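# Wind the cable around a held reel's hub

## Task

Using one gripper, hold the reel with the cable near one of its ends pinned beneath one of that gripper's fingers. Wrap the cable around the reel's hub through more than one complete turn. For almost the whole turn the cable must stay within roughly one cable thickness of the hub, and any stretch doubling back between the flanges is subtracted from the turn. Declare completion only while that grip keeps the reel still and lifted above the table, with the other arm's moving parts away from reel and cable and not pressing hard against the holding arm.

## Robot and tools

Robot: two arms, left_arm and right_arm, each with a two-finger gripper. The fingers point along the gripper's +z axis and close along its y axis. end_effector_position is the spot between the pads, about 1 cm short of the tips.

Frames: the scene frame has its origin at table height, halfway between the nominal bases, +z up, +x out over the table, and left_arm on the +y side (these names do not match image left and right). Actual bases: left_arm at (-0.002, +0.323, +0.033) m, quat_wxyz (+1.000, 0, 0, -0.028); right_arm at (-0.016, -0.340, +0.038) m, quat_wxyz (+1.000, 0, 0, +0.010). Each arm's reported hand pose, velocities, targets and wrist-camera pose are in that arm's own base frame. Fixed cameras and the table use the scene frame. Motion offsets are along the axes of the arm's current Hand target. Reported positions can be off by a few cm, more at long reach.

execute_actions(actions, cameras): actions is a list of up to 15 actions. Each action is a table of up to 15 rows, one row per 1/30 s control step; if it has fewer rows, the last row repeats to fill 15. Every row has 14 numbers in [-1, 1]: dx, dy, dz, rx, ry, rz, opening for left_arm, then the same seven for right_arm. The six pose numbers are an offset from the Hand target as it was when that action began, not from the previous row. 1.0 means 0.6 m or 180 degrees, and rx, ry, rz form one rotation vector. Repeating an offset in a new action moves the hand further. Opening is absolute: +1 is fully open (0.094 m), -1 is closed. To command an arm again, give zeros for its six pose numbers and restate its current opening; a 0 opening is itself a command. An empty actions list returns the full state and images.

move(target, speed, blend, opening_speed, grip_force, blocking, cameras): target is a single 14-number row laid out as above, or a list of up to 15 such rows. Every row is an offset from the Hand targets at the move's start, not from the previous row. speed is the top path speed in m/s, from 0.002 to 2.9 (default 0.25), with turning capped at twice that in rad/s. It can be one value or one per target. blend, in m, rounds the corners between listed targets; 0 means stop at each one. opening_speed sets how fast the openings change, per second on the -1..+1 scale, 0.2 or more. Use it when closing on something that could squash. grip_force is a per-pad limit of 10 to 50 N, given as one number or one per arm; it stays until changed, and low values close slowly. blocking=false returns after about 0.5 s while motion continues. Paths are straight, end together, take at least 0.5 s and at most 10 s, and do not avoid obstacles or the other arm. Steer around each arm's own base, since passing near it can flip the shoulder posture. Faster motion means harder contacts, and a target set further beyond a contact pushes harder. The result adds a move: line with the outcome (done, off_target, moving, held, fault) and any limits (paced = the pose was clipped, held = steps were withheld). done means at rest within 10 mm and 2 degrees. Neither done nor off_target tells you whether something is being touched.

wait(seconds 0 to 10): lets the scene run with the last commands held. stop: brakes a running move, and fast moves need room to stop. zoom_image(camera, region [x0,y0,x1,y1], at most 504x504 px): a closer look at the newest image from cam_head_left, cam_head_right, cam_high, cam_low, cam_left_wrist or cam_right_wrist (each 672x504). finished_scene(scene): ends the scene for good; call it only once the goal holds.

Controller: the commanded rotation is limited to 40 degrees from the measured orientation on each step. The gripper often stops a few cm short of the Hand target because of friction or weight. Waiting does not close that gap, but any new command, even all zeros, asks for the target again. If it still falls short, send the remaining distance as an offset. To relieve a push, set the target back behind the gripper. A nearly straight arm, or a wrist close to the waist axis, can swing unexpectedly.

Results: grip_measured uses the opening scale. It reads up to 2.5 mm wide when empty and a few mm narrower than the object when squeezing, and it keeps following the command, so it shows no stop at contact. Force rises about 1 N per 0.001 below the first touch, then jumps to the force limit. To release, command an opening well above grip_measured. grip_effort_nm is the gripper motor's averaged effort (negative means closing). It has an offset and friction, so it never reads a clean zero. Joint torques include gravity and are noisy, and numbers 1 to 3 wrap at ±28 N m. Joint ranges (rad): waist -2.618 to 3.054, shoulder 0.000 to 3.142, elbow 0.000 to 3.142 (straight at 2.901), wrist pitch -1.571 to 1.571, wrist yaw -1.571 to 1.571, wrist roll -2.094 to 2.094.

Avoid: dropping the reel or cable, anything leaving the table, hard hits on fixed or heavy objects, and fast contact. Do not let the arms collide or press on each other, and never close one gripper on the other's fingers; the clearance check does not protect the grippers or wrist cameras. A wrist-camera cable touching anything counts as the hand touching it, and heavy strain on it is harmful. Long loads or stretched poses heat the motors: MOTOR HOT appears at 75 °C, the arm folds and idles at 90 °C, and it goes limp at 100 °C. Every arm stop costs. Loose objects may occasionally be nudged. The scene keeps running while you think, and any active move continues meanwhile.

Each tool is called after "Call:" by a JSON object that holds its "op" and its "data".

## Session

Call:
{"op": "execute_actions", "data": {"actions": [], "cameras": ["all"]}}

Scene clock: 0.00 s.
left_arm: end_effector_position=(+0.3841, +0.0196, +0.1333) grip_measured=+1.000 grip_effort_nm=n/a end_effector_quat_wxyz=(+0.663, -0.050, +0.746, +0.027) | right_arm: end_effector_position=(+0.3880, -0.0316, +0.1264) grip_measured=+1.000 grip_effort_nm=n/a end_effector_quat_wxyz=(+0.645, +0.068, +0.761, -0.016)
Joint positions: left_arm=[-0.003 1.539 0.245 1.175 -0.111 -0.04 0.094] | right_arm=[-0.059 1.528 0.275 1.084 0.054 0.072 0.094]
Joint velocities: within noise
Joint torques (N m): no reading
Heat: left arm: 27 °C; right arm: 24 °C.
Hand target: left_arm +0.3860, +0.0196, +0.1409; +0.672, -0.051, +0.738, +0.026 | right_arm +0.3898, -0.0318, +0.1318; +0.651, +0.067, +0.756, -0.016
Tool commands: left_gripper/opening=+1.0 right_gripper/opening=+1.0

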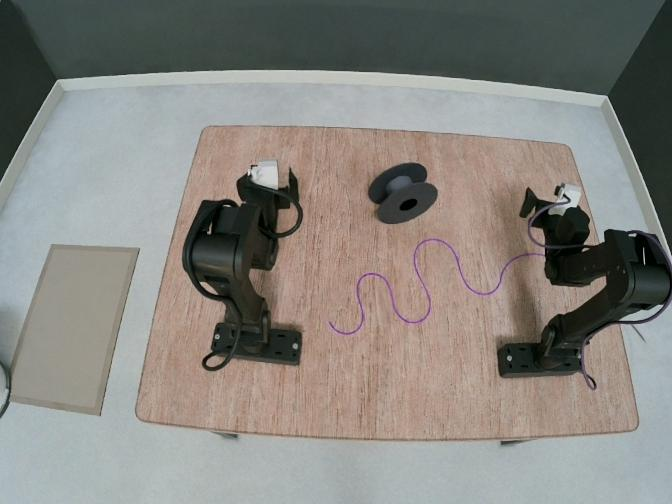

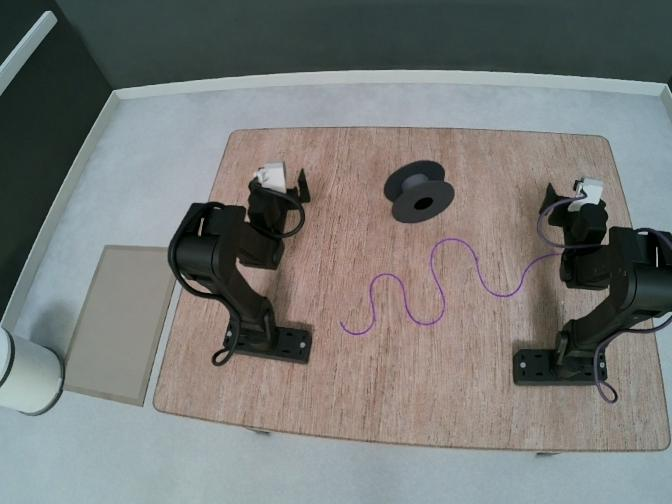

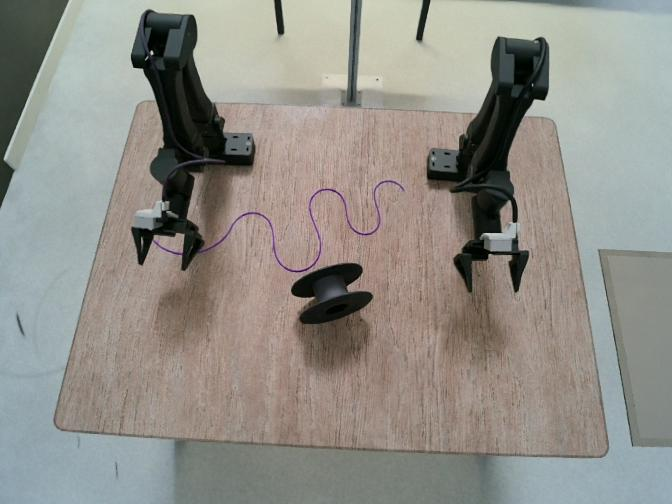

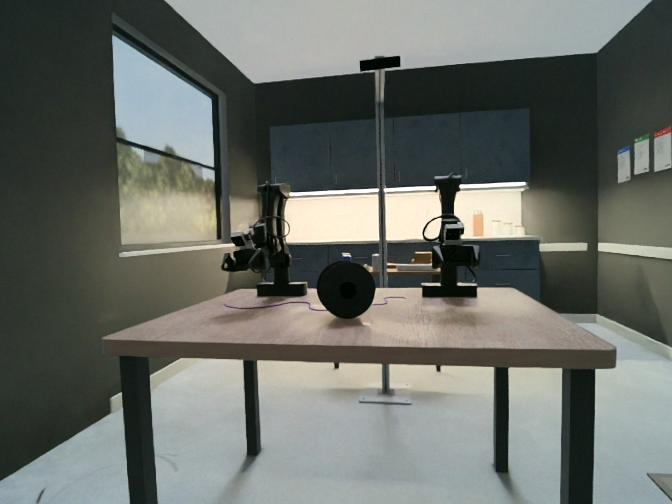

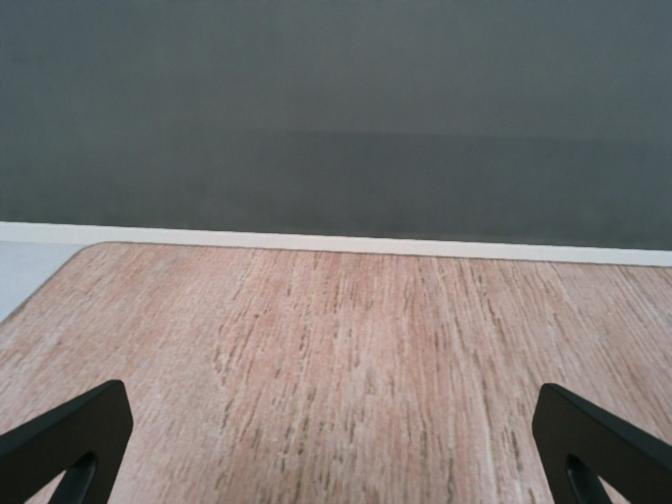

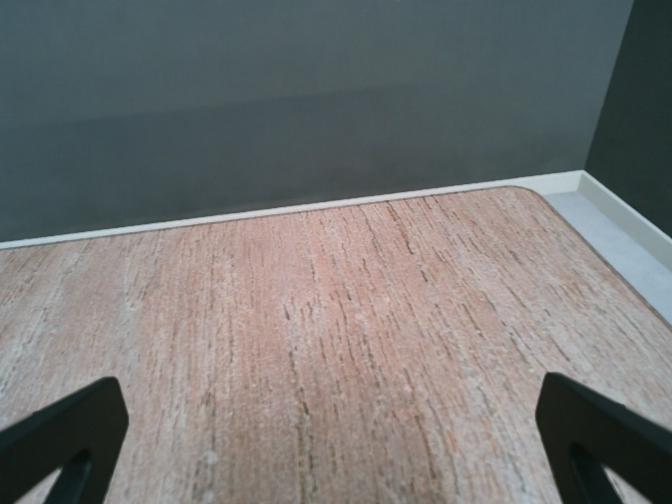

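Call:
{"op": "zoom_image", "data": {"camera": "cam_head_left", "region": [300, 130, 600, 355]}}

Call:
{"op": "zoom_image", "data": {"camera": "cam_high", "region": [130, 160, 430, 385]}}

Call:
{"op": "zoom_image", "data": {"camera": "cam_low", "region": [200, 220, 440, 360]}}

Scaled by 1.680 from the camera's 672x504 image, which has a finer 960x720 frame.

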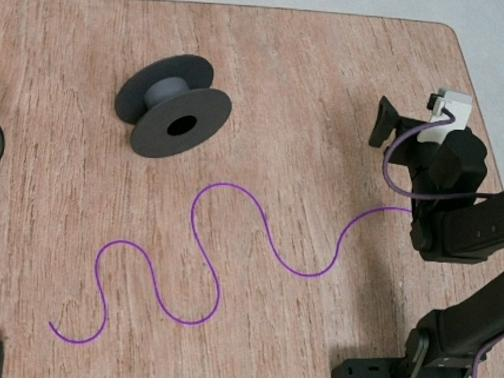

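Scaled by 1.680 from the camera's 672x504 image, which has a finer 960x720 frame.

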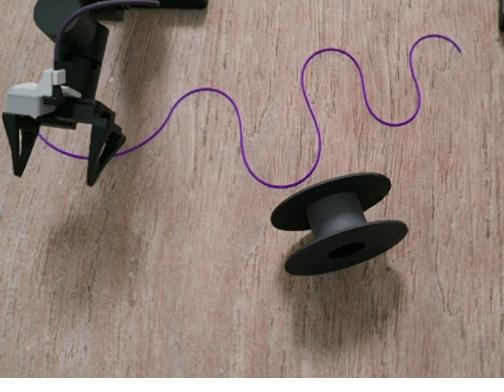

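Scaled by 2.100 from the camera's 672x504 image, which has a finer 960x720 frame.

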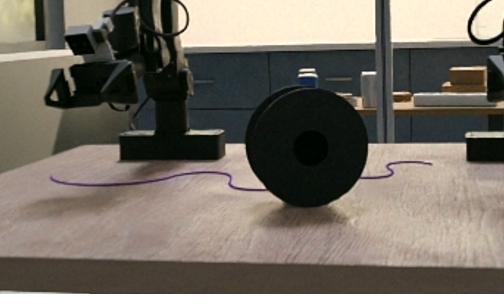

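Call:
{"op": "zoom_image", "data": {"camera": "cam_high", "region": [280, 250, 390, 335]}}

Call:
{"op": "zoom_image", "data": {"camera": "cam_low", "region": [300, 250, 400, 325]}}

Call:
{"op": "zoom_image", "data": {"camera": "cam_head_left", "region": [350, 150, 460, 235]}}

Call:
{"op": "zoom_image", "data": {"camera": "cam_head_right", "region": [365, 150, 475, 235]}}

Scaled by 4.582 from the camera's 672x504 image, which has a finer 960x720 frame.

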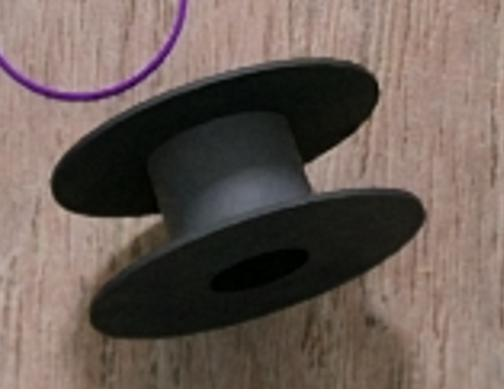

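Scaled by 5.040 from the camera's 672x504 image, which has a finer 960x720 frame.

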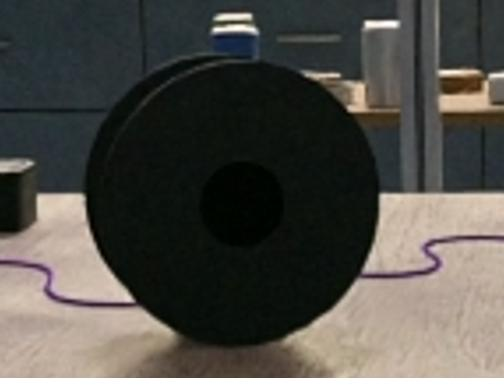

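Scaled by 4.582 from the camera's 672x504 image, which has a finer 960x720 frame.

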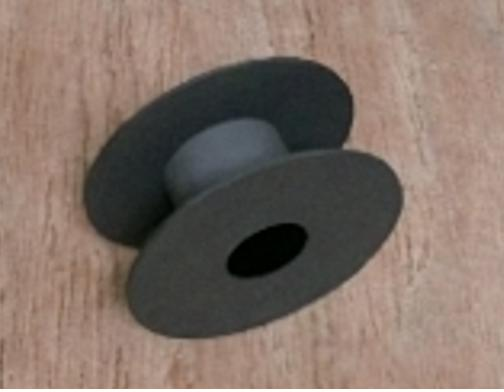

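Scaled by 4.582 from the camera's 672x504 image, which has a finer 960x720 frame.

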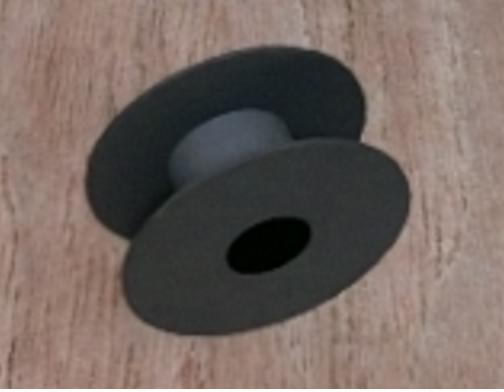

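Call:
{"op": "zoom_image", "data": {"camera": "cam_high", "region": [430, 180, 550, 305]}}

Call:
{"op": "zoom_image", "data": {"camera": "cam_low", "region": [210, 215, 310, 305]}}

Call:
{"op": "zoom_image", "data": {"camera": "cam_low", "region": [410, 200, 510, 300]}}

Call:
{"op": "zoom_image", "data": {"camera": "cam_right_wrist", "region": [0, 352, 672, 504]}}

Scaled by 4.032 from the camera's 672x504 image, which has a finer 960x720 frame.

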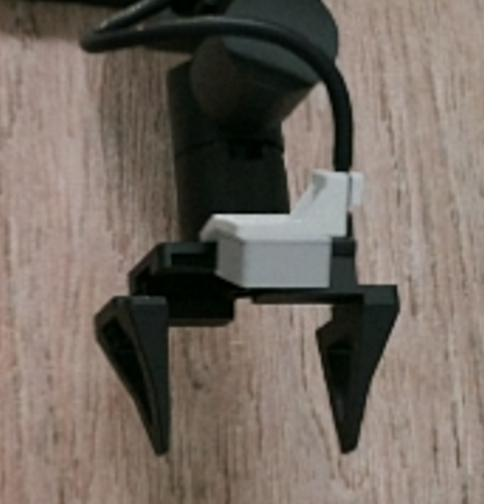

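Scaled by 5.040 from the camera's 672x504 image, which has a finer 960x720 frame.

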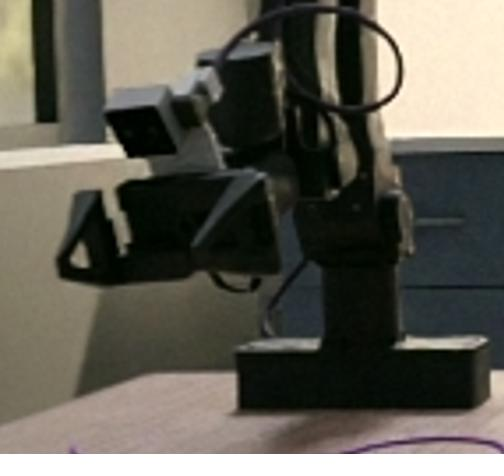

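Scaled by 5.040 from the camera's 672x504 image, which has a finer 960x720 frame.

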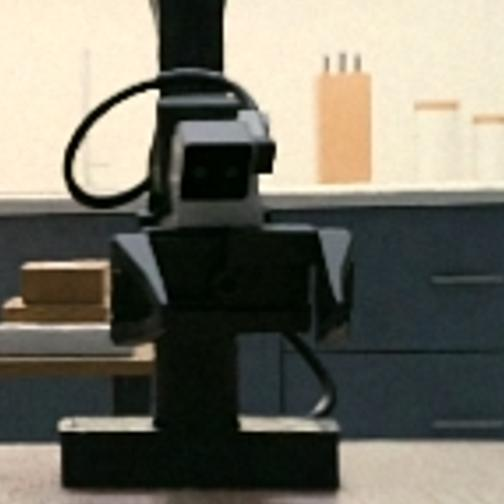

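Region (0, 352, 672, 504) is 672x152 pixels. A region can be at most 504 by 504 pixels.

Call:
{"op": "move", "data": {"target": [0.0918, -0.2225, -0.527, 0.2672, 0.4159, 0.3076, 0.2, 0, 0, 0, 0, 0, 0, 1.0], "speed": 0.25, "cameras": ["cam_left_wrist", "cam_high", "cam_head_left"]}}

Scene clock: 649.90 s.
left_arm: end_effector_position=(+0.0828, -0.1432, +0.1138) grip_measured=+0.202 grip_effort_nm=-0.07 end_effector_quat_wxyz=(-0.006, +0.508, +0.861, +0.010) | right_arm: end_effector_position=(+0.3880, -0.0316, +0.1264) grip_measured=+1.000 grip_effort_nm=0.00 end_effector_quat_wxyz=(+0.645, +0.068, +0.761, -0.016)
Joint positions: left_arm=[-1.064 1.175 0.943 -1.359 -0.011 0.002 0.056] | right_arm=[-0.059 1.528 0.275 1.084 0.054 0.072 0.094]
Joint torques (N m): left_arm=[-0.32 -2.43 8.8 0.37 0.11 -0.03] | right_arm=[-0.03 -4.27 5.85 1.96 0.01 0.01]
Heat: left arm: 40 °C; right arm: 36 °C.
Hand target: left_arm +0.0827, -0.1491, +0.1205; +0.000, +0.508, +0.862, +0.000 | right_arm +0.3898, -0.0318, +0.1318; +0.651, +0.067, +0.756, -0.016
Off the commanded pose: left_arm 0.009 m, 1 deg | right_arm 0.006 m, 1 deg.
move: done
camera_calibration:
cam_left_wrist: T_world_to_cam=[[-0.88723, -0.461274, 0.00701642, 0.0049004], [-0.409327, 0.794146, 0.449204, 0.132135], [-0.212778, 0.395675, -0.893402, 0.265166], [0, 0, 0, 1]] pos_world=[0.114856, -0.207594, 0.17751]
Images, in order (width x height): cam_head_left 672x504, cam_high 672x504, cam_left_wrist 672x504.

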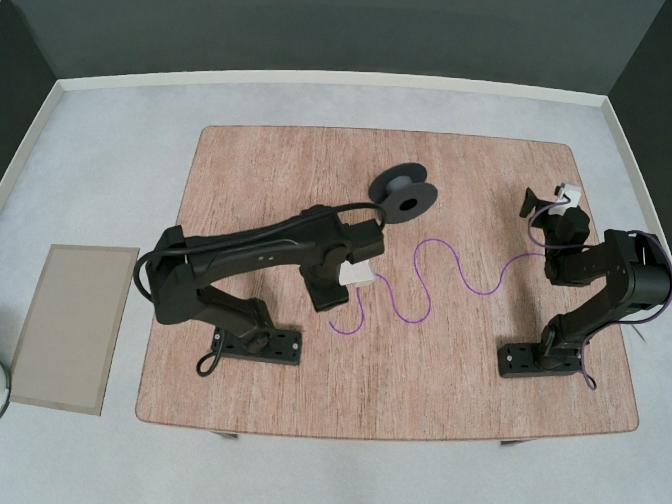

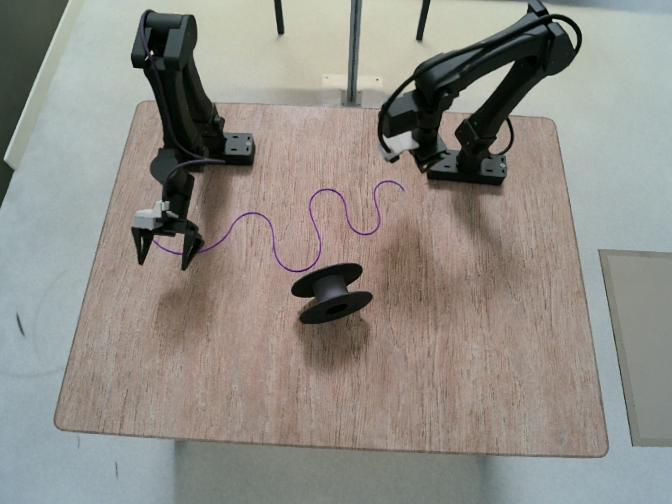

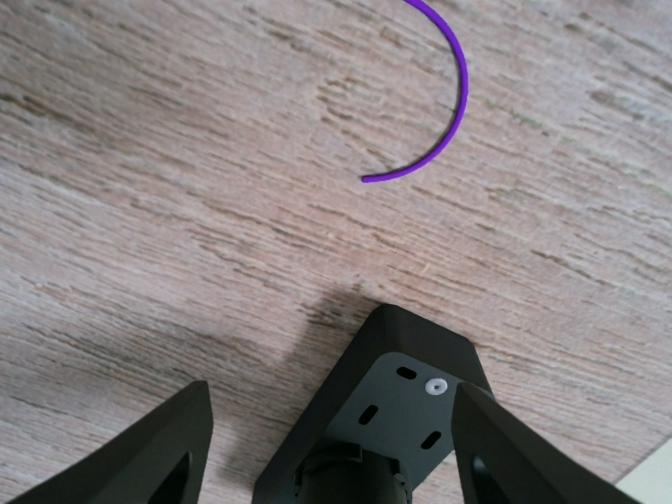

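Call:
{"op": "move", "data": {"target": [-0.0238, -0.0775, 0.1092, 0, 0, 0.310, 0.0, 0.0905, 0.476, -0.2603, -0.1413, 0.0741, 0.4601, 1.0], "speed": 0.3, "cameras": ["cam_left_wrist", "cam_right_wrist", "cam_high"]}}

Scene clock: 708.27 s.
left_arm: end_effector_position=(+0.0513, -0.1824, +0.0572) grip_measured=+0.001 grip_effort_nm=-0.07 end_effector_quat_wxyz=(+0.001, +0.849, +0.529, +0.005) | right_arm: end_effector_position=(+0.2622, +0.2679, +0.1018) grip_measured=+1.000 grip_effort_nm=0.00 end_effector_quat_wxyz=(+0.417, +0.405, +0.611, +0.537)
Joint positions: left_arm=[-1.311 1.287 0.789 -1.074 -0.01 0.715 0.047] | right_arm=[1.155 1.894 0.306 1.477 0.827 1.578 0.094]
Joint torques (N m): left_arm=[-0.34 -2.74 5.67 0.55 0.11 0.1] | right_arm=[0.55 -4.45 4.67 2.59 0.19 0.08]
Heat: left arm: 33 °C; right arm: 36 °C.
Hand target: left_arm +0.0489, -0.1842, +0.0550; +0.000, +0.852, +0.524, +0.000 | right_arm +0.2637, +0.2730, +0.1199; +0.414, +0.414, +0.574, +0.573
Off the commanded pose: left_arm 0.004 m, 1 deg | right_arm 0.019 m, 6 deg.
joint sent to its limit (right arm) — joint 4 (wrist pitch), upper limit. The joint targets still meet the commanded pose.
move: off_target (right_arm)
camera_calibration:
cam_left_wrist: T_world_to_cam=[[-0.886795, 0.462032, 0.0110051, 0.127508], [0.419543, 0.794799, 0.438495, 0.134003], [0.193852, 0.393472, -0.898666, 0.202372], [0, 0, 0, 1]] pos_world=[0.0176236, -0.245046, 0.121702]
cam_right_wrist: T_world_to_cam=[[-0.060156, -0.0918165, -0.993957, 0.13956], [-0.700358, 0.713404, -0.0235136, 0.0302367], [0.711252, 0.694712, -0.10722, -0.273337], [0, 0, 0, 1]] pos_world=[0.223984, 0.181134, 0.11012]
Images, in order (width x height): cam_high 672x504, cam_left_wrist 672x504, cam_right_wrist 672x504.

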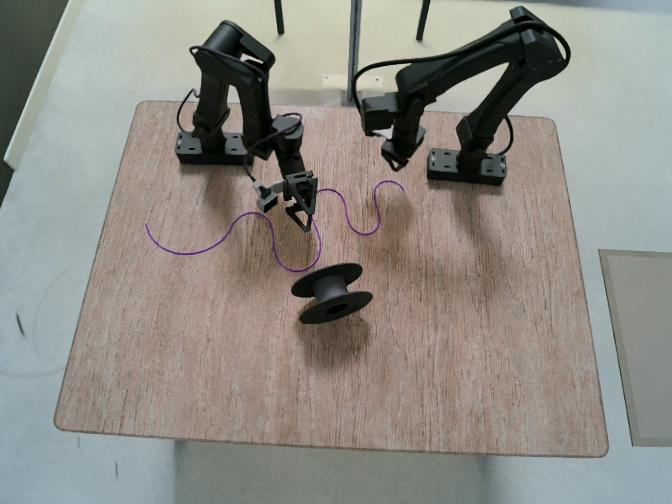

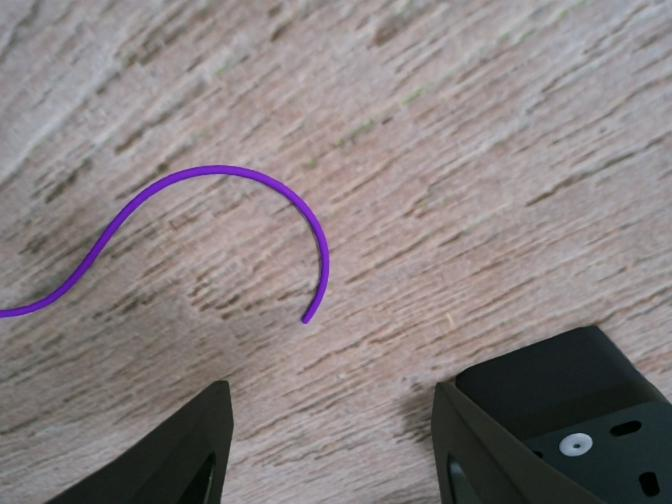

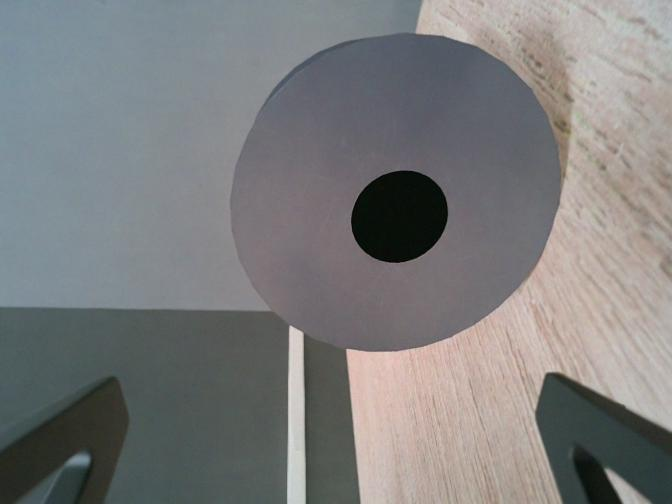

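Call:
{"op": "move", "data": {"target": [0, 0, 0.1217, 0, 0, 0, 0.0, 0, 0, 0, 0, 0, 0, 1.0], "speed": 0.12, "cameras": ["cam_left_wrist", "cam_head_left"]}}

Scene clock: 755.47 s.
left_arm: end_effector_position=(+0.0512, -0.1820, -0.0156) grip_measured=+0.001 grip_effort_nm=-0.07 end_effector_quat_wxyz=(+0.000, +0.849, +0.529, +0.005) | right_arm: end_effector_position=(+0.2622, +0.2678, +0.1018) grip_measured=+1.000 grip_effort_nm=0.00 end_effector_quat_wxyz=(+0.417, +0.405, +0.611, +0.537)
Joint positions: left_arm=[-1.311 1.433 0.58 -0.721 -0.01 0.716 0.047] | right_arm=[1.155 1.894 0.306 1.477 0.828 1.578 0.094]
Joint torques (N m): left_arm=[-0.29 -2.92 4.97 0.55 0.05 0.13] | right_arm=[0.55 -4.31 4.71 2.6 0.21 0.08]
Heat: left arm: 31 °C; right arm: 37 °C.
Hand target: left_arm +0.0489, -0.1841, -0.0181; +0.000, +0.852, +0.524, +0.000 | right_arm +0.2637, +0.2730, +0.1199; +0.414, +0.414, +0.574, +0.573
Off the commanded pose: left_arm 0.004 m, 1 deg | right_arm 0.019 m, 6 deg.
joint sent to its limit (right arm) — joint 4 (wrist pitch), upper limit. The joint targets still meet the commanded pose.
move: off_target (right_arm)
camera_calibration:
cam_left_wrist: T_world_to_cam=[[-0.886593, 0.462395, 0.0120115, 0.128118], [0.420053, 0.793991, 0.43947, 0.165472], [0.193672, 0.394676, -0.898177, 0.137126], [0, 0, 0, 1]] pos_world=[0.0175239, -0.244745, 0.0489043]
Images, in order (width x height): cam_head_left 672x504, cam_left_wrist 672x504.

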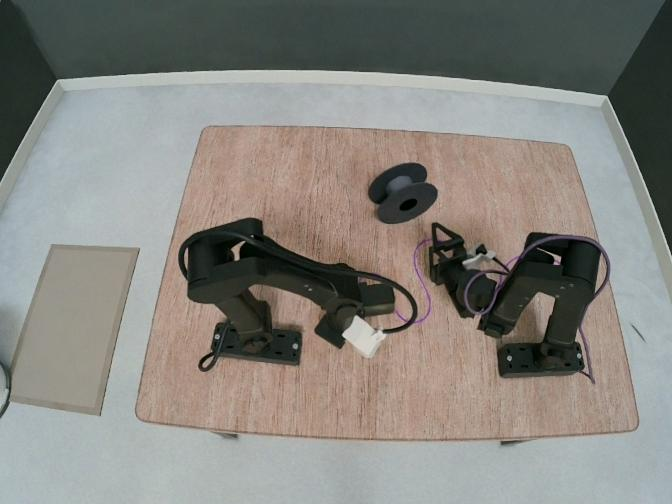

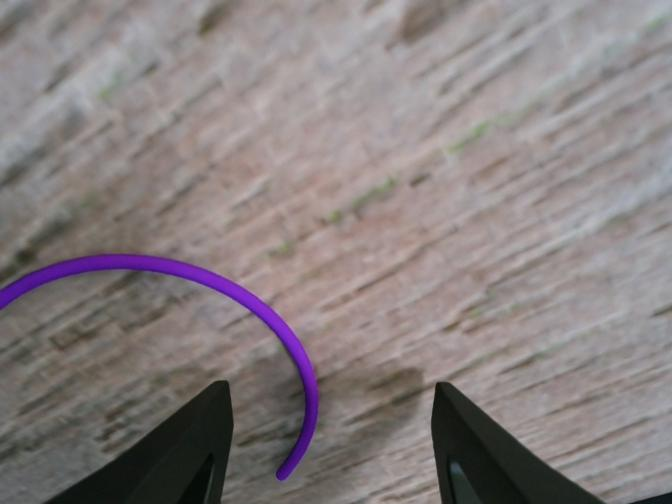

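Call:
{"op": "move", "data": {"target": [[0, 0, 0.0108, 0, 0, 0, 0.0, 0, 0, 0, 0, 0, 0, 1.0], [0, 0, 0.0108, 0, 0, 0, -0.97, 0, 0, 0, 0, 0, 0, 1.0]], "speed": 0.05, "grip_force": [25, 50], "cameras": ["cam_left_wrist"]}}

Scene clock: 784.80 s.
left_arm: end_effector_position=(+0.0512, -0.1820, -0.0218) grip_measured=-0.942 grip_effort_nm=-0.49 end_effector_quat_wxyz=(-0.001, +0.849, +0.529, +0.006) | right_arm: end_effector_position=(+0.2622, +0.2678, +0.1018) grip_measured=+1.000 grip_effort_nm=0.00 end_effector_quat_wxyz=(+0.417, +0.405, +0.611, +0.537)
Joint positions: left_arm=[-1.311 1.454 0.567 -0.689 -0.01 0.716 0.003] | right_arm=[1.155 1.894 0.306 1.477 0.828 1.578 0.094]
Joint torques (N m): left_arm=[-0.43 -3.34 4.67 0.62 0.06 0.14] | right_arm=[0.65 -4.44 4.74 2.6 0.22 0.07]
Heat: left arm: 30 °C; right arm: 38 °C.
Hand target: left_arm +0.0489, -0.1841, -0.0245; +0.000, +0.852, +0.524, +0.000 | right_arm +0.2637, +0.2730, +0.1199; +0.414, +0.414, +0.574, +0.573
Off the commanded pose: left_arm 0.004 m, 1 deg | right_arm 0.019 m, 6 deg.
joint sent to its limit (right arm) — joint 4 (wrist pitch), upper limit. The joint targets still meet the commanded pose.
grip_force (N): 25, 50
move: off_target (right_arm)
camera_calibration:
cam_left_wrist: T_world_to_cam=[[-0.886437, 0.46265, 0.0135735, 0.128233], [0.420564, 0.792862, 0.441017, 0.168009], [0.193275, 0.396642, -0.897396, 0.131875], [0, 0, 0, 1]] pos_world=[0.017524, -0.244843, 0.0425084]
Images, in order (width x height): cam_left_wrist 672x504.

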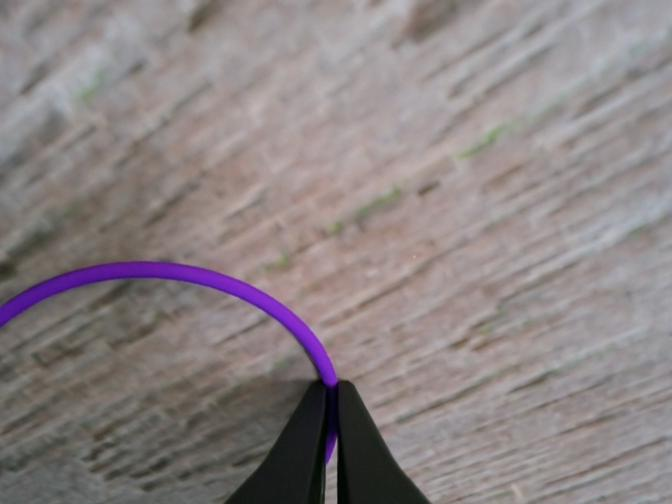

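Call:
{"op": "move", "data": {"target": [[0, 0, -0.1333, 0, 0, 0, -0.97, 0, 0, 0, 0, 0, 0, 1.0], [0.1047, 0.1920, -0.4575, 0.0388, -0.1051, -0.2540, -0.97, 0, 0, 0, 0, 0, 0, 1.0], [0.1025, 0.6417, -0.3742, 0.1108, -0.3005, -0.7258, -0.97, 0, 0, 0, 0, 0, 0, 1.0]], "speed": 0.25, "blend": [0.04, 0.05, 0], "cameras": ["cam_left_wrist", "cam_head_left", "cam_high", "cam_right_wrist"]}}

Scene clock: 867.60 s.
left_arm: end_effector_position=(+0.4123, -0.2977, +0.1924) grip_measured=-0.944 grip_effort_nm=-0.56 end_effector_quat_wxyz=(+0.061, -0.188, +0.909, -0.368) | right_arm: end_effector_position=(+0.2622, +0.2678, +0.1018) grip_measured=+1.000 grip_effort_nm=0.00 end_effector_quat_wxyz=(+0.417, +0.405, +0.611, +0.537)
Joint positions: left_arm=[-0.46 1.949 1.772 -0.778 0.487 -1.025 0.003] | right_arm=[1.155 1.894 0.306 1.477 0.828 1.578 0.094]
Joint torques (N m): left_arm=[-0.35 -9.78 10.24 1.65 0.11 0.02] | right_arm=[0.69 -4.33 4.81 2.61 0.23 0.07]
Heat: left arm: 28 °C; right arm: 40 °C.
Hand target: left_arm +0.4204, -0.3029, +0.1999; +0.075, -0.183, +0.906, -0.375 | right_arm +0.2637, +0.2730, +0.1199; +0.414, +0.414, +0.574, +0.573
Off the commanded pose: left_arm 0.012 m, 2 deg | right_arm 0.019 m, 6 deg.
joint sent to its limit (right arm) — joint 4 (wrist pitch), upper limit. The joint targets still meet the commanded pose.
grip_force (N): 25, 50
move: off_target (left_arm, right_arm); blend cut to 0.0399 m at target 1
camera_calibration:
cam_left_wrist: T_world_to_cam=[[0.268687, -0.656723, 0.704644, -0.443526], [-0.947765, -0.0496979, 0.315073, 0.351071], [-0.171896, -0.752493, -0.635772, 0.0583486], [0, 0, 0, 1]] pos_world=[0.461932, -0.229919, 0.239011]
cam_right_wrist: T_world_to_cam=[[-0.06008, -0.0917753, -0.993966, 0.139521], [-0.699855, 0.713895, -0.0236131, 0.0300479], [0.711754, 0.694213, -0.10712, -0.27323], [0, 0, 0, 1]] pos_world=[0.223884, 0.181034, 0.11012]
Images, in order (width x height): cam_head_left 672x504, cam_high 672x504, cam_left_wrist 672x504, cam_right_wrist 672x504.

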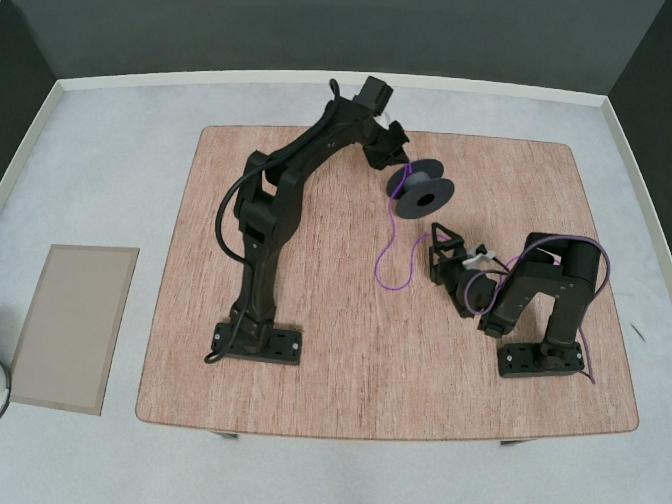

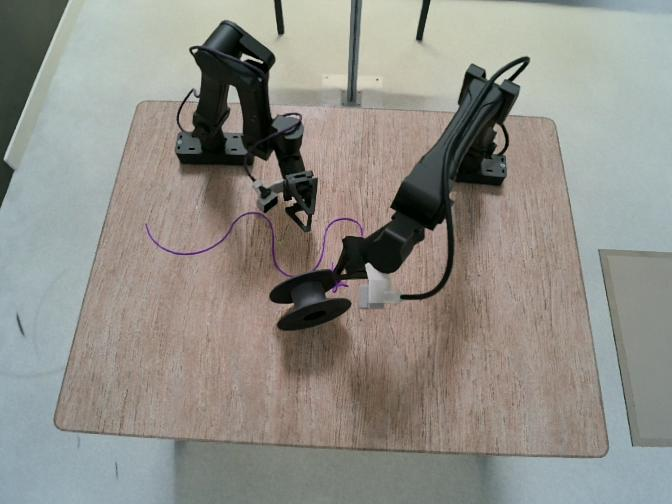

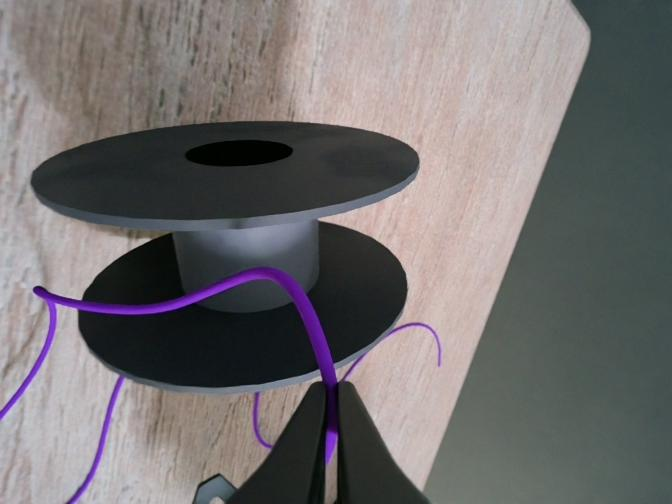

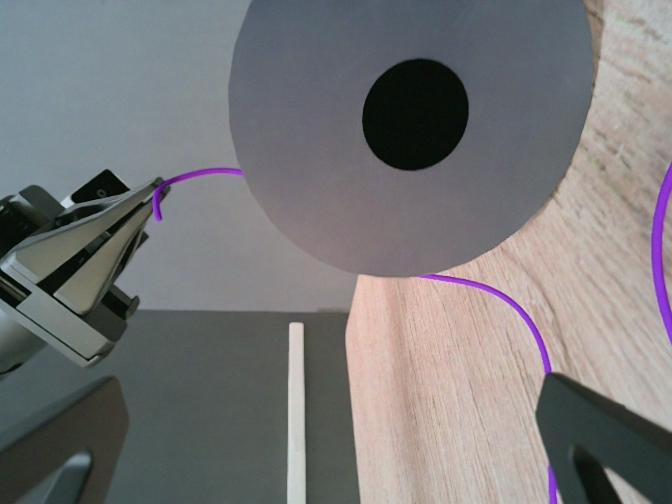

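Call:
{"op": "zoom_image", "data": {"camera": "cam_head_left", "region": [330, 70, 530, 320]}}

Call:
{"op": "zoom_image", "data": {"camera": "cam_high", "region": [220, 170, 420, 350]}}

Scaled by 2.016 from the camera's 672x504 image, which has a finer 960x720 frame.

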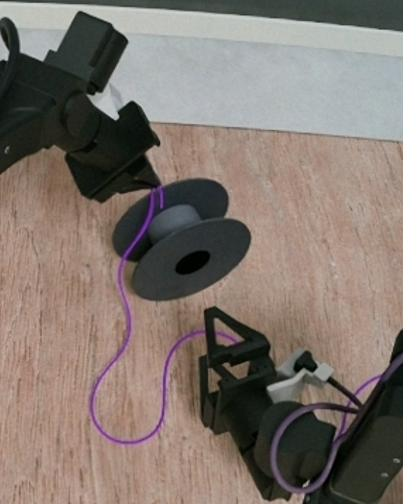

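Scaled by 2.520 from the camera's 672x504 image, which has a finer 960x720 frame.

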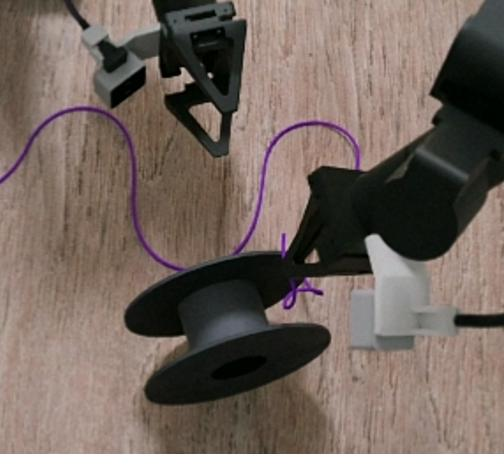

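Call:
{"op": "move", "data": {"target": [0.0311, 0.3046, -0.0687, -0.25, 0, 0, -0.97, 0, 0, 0, 0, 0, 0, 1.0], "speed": 0.2, "cameras": ["cam_left_wrist", "cam_head_left", "cam_high"]}}

Scene clock: 1159.83 s.
left_arm: end_effector_position=(+0.3427, -0.1698, +0.1054) grip_measured=-0.944 grip_effort_nm=-0.56 end_effector_quat_wxyz=(+0.003, -0.197, +0.980, -0.015) | right_arm: end_effector_position=(+0.2622, +0.2678, +0.1018) grip_measured=+1.000 grip_effort_nm=0.00 end_effector_quat_wxyz=(+0.417, +0.405, +0.611, +0.537)
Joint positions: left_arm=[-0.453 1.978 1.717 -1.286 0.02 -0.851 0.003] | right_arm=[1.155 1.894 0.306 1.477 0.828 1.578 0.094]
Joint torques (N m): left_arm=[0.13 -9.31 5.94 0.41 -0.18 0.1] | right_arm=[0.62 -4.34 4.68 2.61 0.23 0.11]
Heat: left arm: 31 °C; right arm: 43 °C.
Hand target: left_arm +0.3417, -0.1641, +0.0998; -0.001, -0.198, +0.980, +0.000 | right_arm +0.2637, +0.2730, +0.1199; +0.414, +0.414, +0.574, +0.573
Off the commanded pose: left_arm 0.008 m, 2 deg | right_arm 0.019 m, 6 deg.
joint sent to its limit (right arm) — joint 4 (wrist pitch), upper limit. The joint targets still meet the commanded pose.
grip_force (N): 25, 50
move: off_target (right_arm)
camera_calibration:
cam_left_wrist: T_world_to_cam=[[0.363366, -0.93039, 0.048372, -0.289358], [-0.848469, -0.309033, 0.42965, 0.228716], [-0.384793, -0.197162, -0.901699, 0.282593], [0, 0, 0, 1]] pos_world=[0.407941, -0.142818, 0.170543]
Images, in order (width x height): cam_head_left 672x504, cam_high 672x504, cam_left_wrist 672x504.

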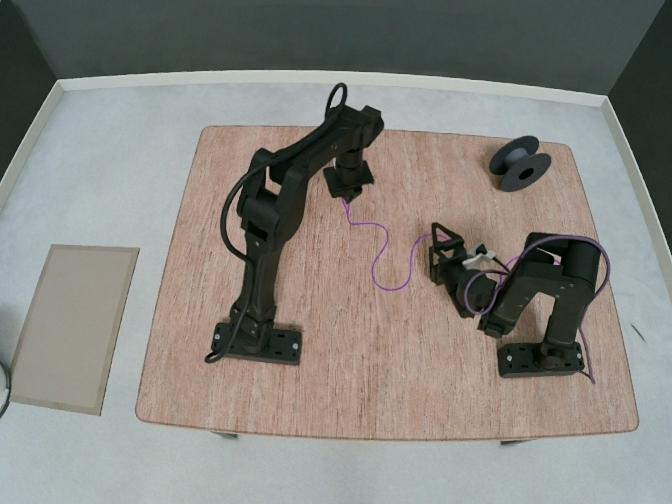

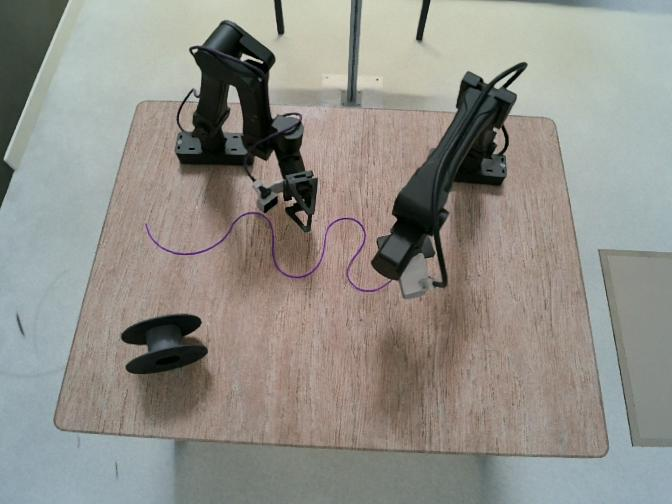

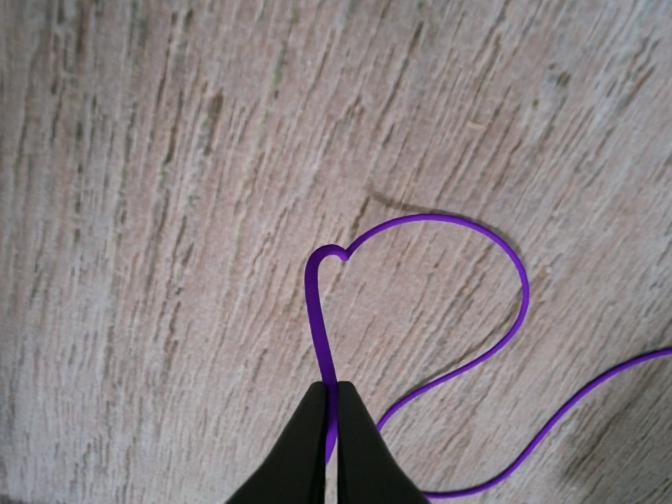

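Call:
{"op": "wait", "data": {"seconds": 0.1, "cameras": ["cam_high", "cam_right_wrist"]}}

Scene clock: 1174.67 s.
left_arm: end_effector_position=(+0.3428, -0.1697, +0.1054) grip_measured=-0.944 grip_effort_nm=-0.56 end_effector_quat_wxyz=(+0.004, -0.197, +0.980, -0.015) | right_arm: end_effector_position=(+0.2622, +0.2678, +0.1018) grip_measured=+1.000 grip_effort_nm=0.00 end_effector_quat_wxyz=(+0.417, +0.405, +0.611, +0.537)
Joint positions: left_arm=[-0.453 1.978 1.717 -1.286 0.019 -0.851 0.003] | right_arm=[1.155 1.894 0.306 1.477 0.828 1.578 0.094]
Joint torques (N m): left_arm=[0.24 -9.22 6.05 0.41 -0.2 0.07] | right_arm=[0.65 -4.44 4.53 2.59 0.26 0.07]
Heat: left arm: 30 °C; right arm: 43 °C.
Hand target: left_arm +0.3417, -0.1641, +0.0998; -0.001, -0.198, +0.980, +0.000 | right_arm +0.2637, +0.2730, +0.1199; +0.414, +0.414, +0.574, +0.573
Tool commands: left_gripper/opening=-0.97 right_gripper/opening=+1.0
Off the commanded pose: left_arm 0.008 m, 2 deg | right_arm 0.019 m, 6 deg.
grip_force (N): 25, 50
wait: 0.10 s; at rest from the start
camera_calibration:
cam_right_wrist: T_world_to_cam=[[-0.06008, -0.0917753, -0.993966, 0.139521], [-0.699855, 0.713895, -0.0236131, 0.0300479], [0.711754, 0.694213, -0.10712, -0.27323], [0, 0, 0, 1]] pos_world=[0.223884, 0.181034, 0.11012]
Images, in order (width x height): cam_high 672x504, cam_right_wrist 672x504.

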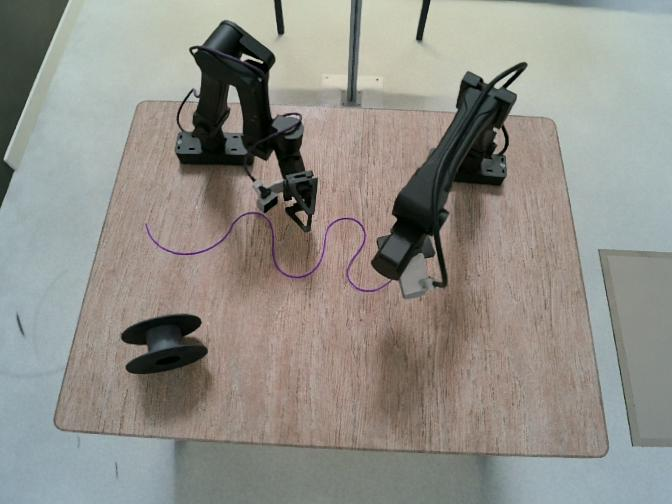

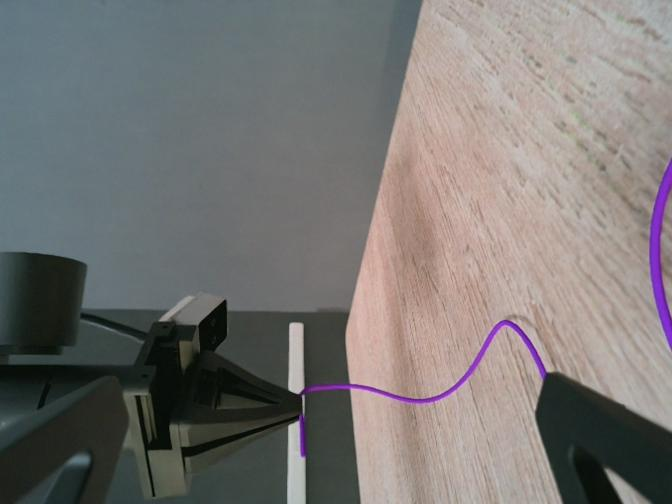

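Call:
{"op": "move", "data": {"target": [0, 0, 0, 0, 0, 0, -0.97, -0.6115, -0.0082, 0.0390, 0, 0.025, 0, 1.0], "speed": 0.3, "cameras": ["cam_right_wrist", "cam_high"]}}

Scene clock: 1198.50 s.
left_arm: end_effector_position=(+0.3428, -0.1697, +0.1054) grip_measured=-0.944 grip_effort_nm=-0.56 end_effector_quat_wxyz=(+0.004, -0.197, +0.980, -0.015) | right_arm: end_effector_position=(+0.3978, -0.0671, +0.1054) grip_measured=+1.000 grip_effort_nm=0.00 end_effector_quat_wxyz=(+0.373, +0.416, +0.588, +0.585)
Joint positions: left_arm=[-0.453 1.978 1.717 -1.286 0.019 -0.851 0.003] | right_arm=[-0.534 1.995 0.461 1.472 -0.922 1.569 0.094]
Joint torques (N m): left_arm=[0.23 -9.21 6.16 0.41 -0.17 0.1] | right_arm=[-0.03 -5.16 4.82 2.15 -0.2 -0.01]
Heat: left arm: 29 °C; right arm: 43 °C.
Hand target: left_arm +0.3417, -0.1641, +0.0998; -0.001, -0.198, +0.980, +0.000 | right_arm +0.4012, -0.0680, +0.1150; +0.391, +0.392, +0.589, +0.589
Off the commanded pose: left_arm 0.008 m, 2 deg | right_arm 0.010 m, 4 deg.
grip_force (N): 25, 50
move: off_target (right_arm)
camera_calibration:
cam_right_wrist: T_world_to_cam=[[-0.0665472, 0.0317782, -0.997277, 0.131787], [-0.739601, 0.669324, 0.0706808, 0.366957], [0.669748, 0.74229, -0.0210385, -0.126109], [0, 0, 0, 1]] pos_world=[0.364633, -0.156192, 0.102838]
Images, in order (width x height): cam_high 672x504, cam_right_wrist 672x504.

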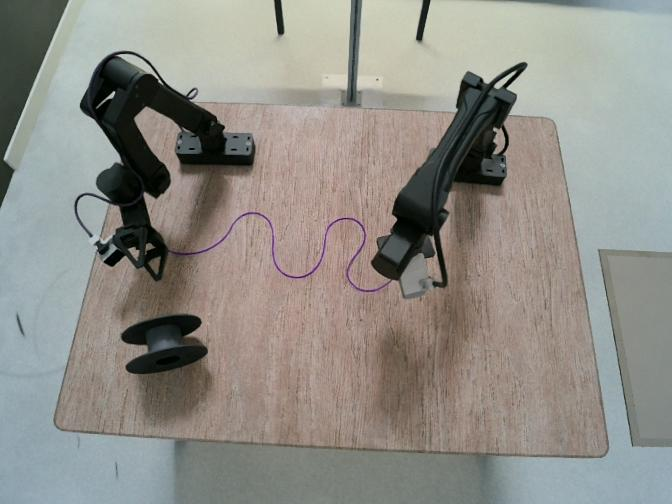

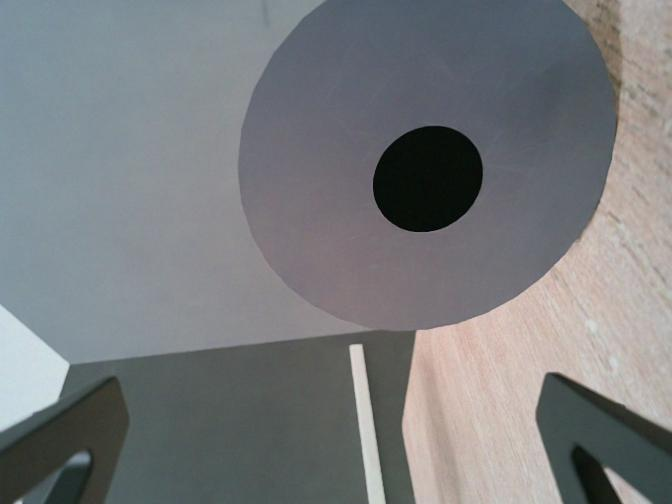

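Call:
{"op": "move", "data": {"target": [0, 0, 0, 0, 0, 0, -0.97, -0.0303, 0.0063, 0.1502, -0.012, 0, -0.0155, 1.0], "speed": 0.15, "cameras": ["cam_right_wrist"]}}

Scene clock: 1260.83 s.
left_arm: end_effector_position=(+0.3428, -0.1697, +0.1054) grip_measured=-0.944 grip_effort_nm=-0.56 end_effector_quat_wxyz=(+0.004, -0.197, +0.980, -0.015) | right_arm: end_effector_position=(+0.4852, -0.0485, +0.1153) grip_measured=+1.000 grip_effort_nm=0.00 end_effector_quat_wxyz=(+0.400, +0.379, +0.588, +0.593)
Joint positions: left_arm=[-0.453 1.978 1.717 -1.286 0.019 -0.851 0.003] | right_arm=[-0.361 2.157 0.774 1.413 -0.766 1.571 0.094]
Joint torques (N m): left_arm=[0.2 -9.22 6.06 0.39 -0.21 0.08] | right_arm=[0.38 -6.82 6.39 1.79 0.13 -0.14]
Heat: left arm: 28 °C; right arm: 42 °C.
Hand target: left_arm +0.3417, -0.1641, +0.0998; -0.001, -0.198, +0.980, +0.000 | right_arm +0.4913, -0.0498, +0.1188; +0.413, +0.370, +0.588, +0.590
Off the commanded pose: left_arm 0.008 m, 2 deg | right_arm 0.007 m, 2 deg.
grip_force (N): 25, 50
move: done
camera_calibration:
cam_right_wrist: T_world_to_cam=[[0.015224, -0.00954831, -0.999839, 0.105548], [-0.753065, 0.657707, -0.0177475, 0.434635], [0.65777, 0.753213, 0.00282245, -0.194594], [0, 0, 0, 1]] pos_world=[0.453699, -0.138284, 0.113794]
Images, in order (width x height): cam_right_wrist 672x504.

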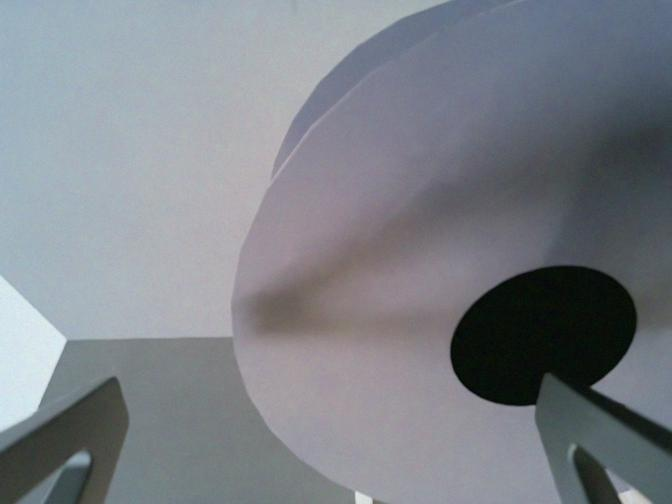

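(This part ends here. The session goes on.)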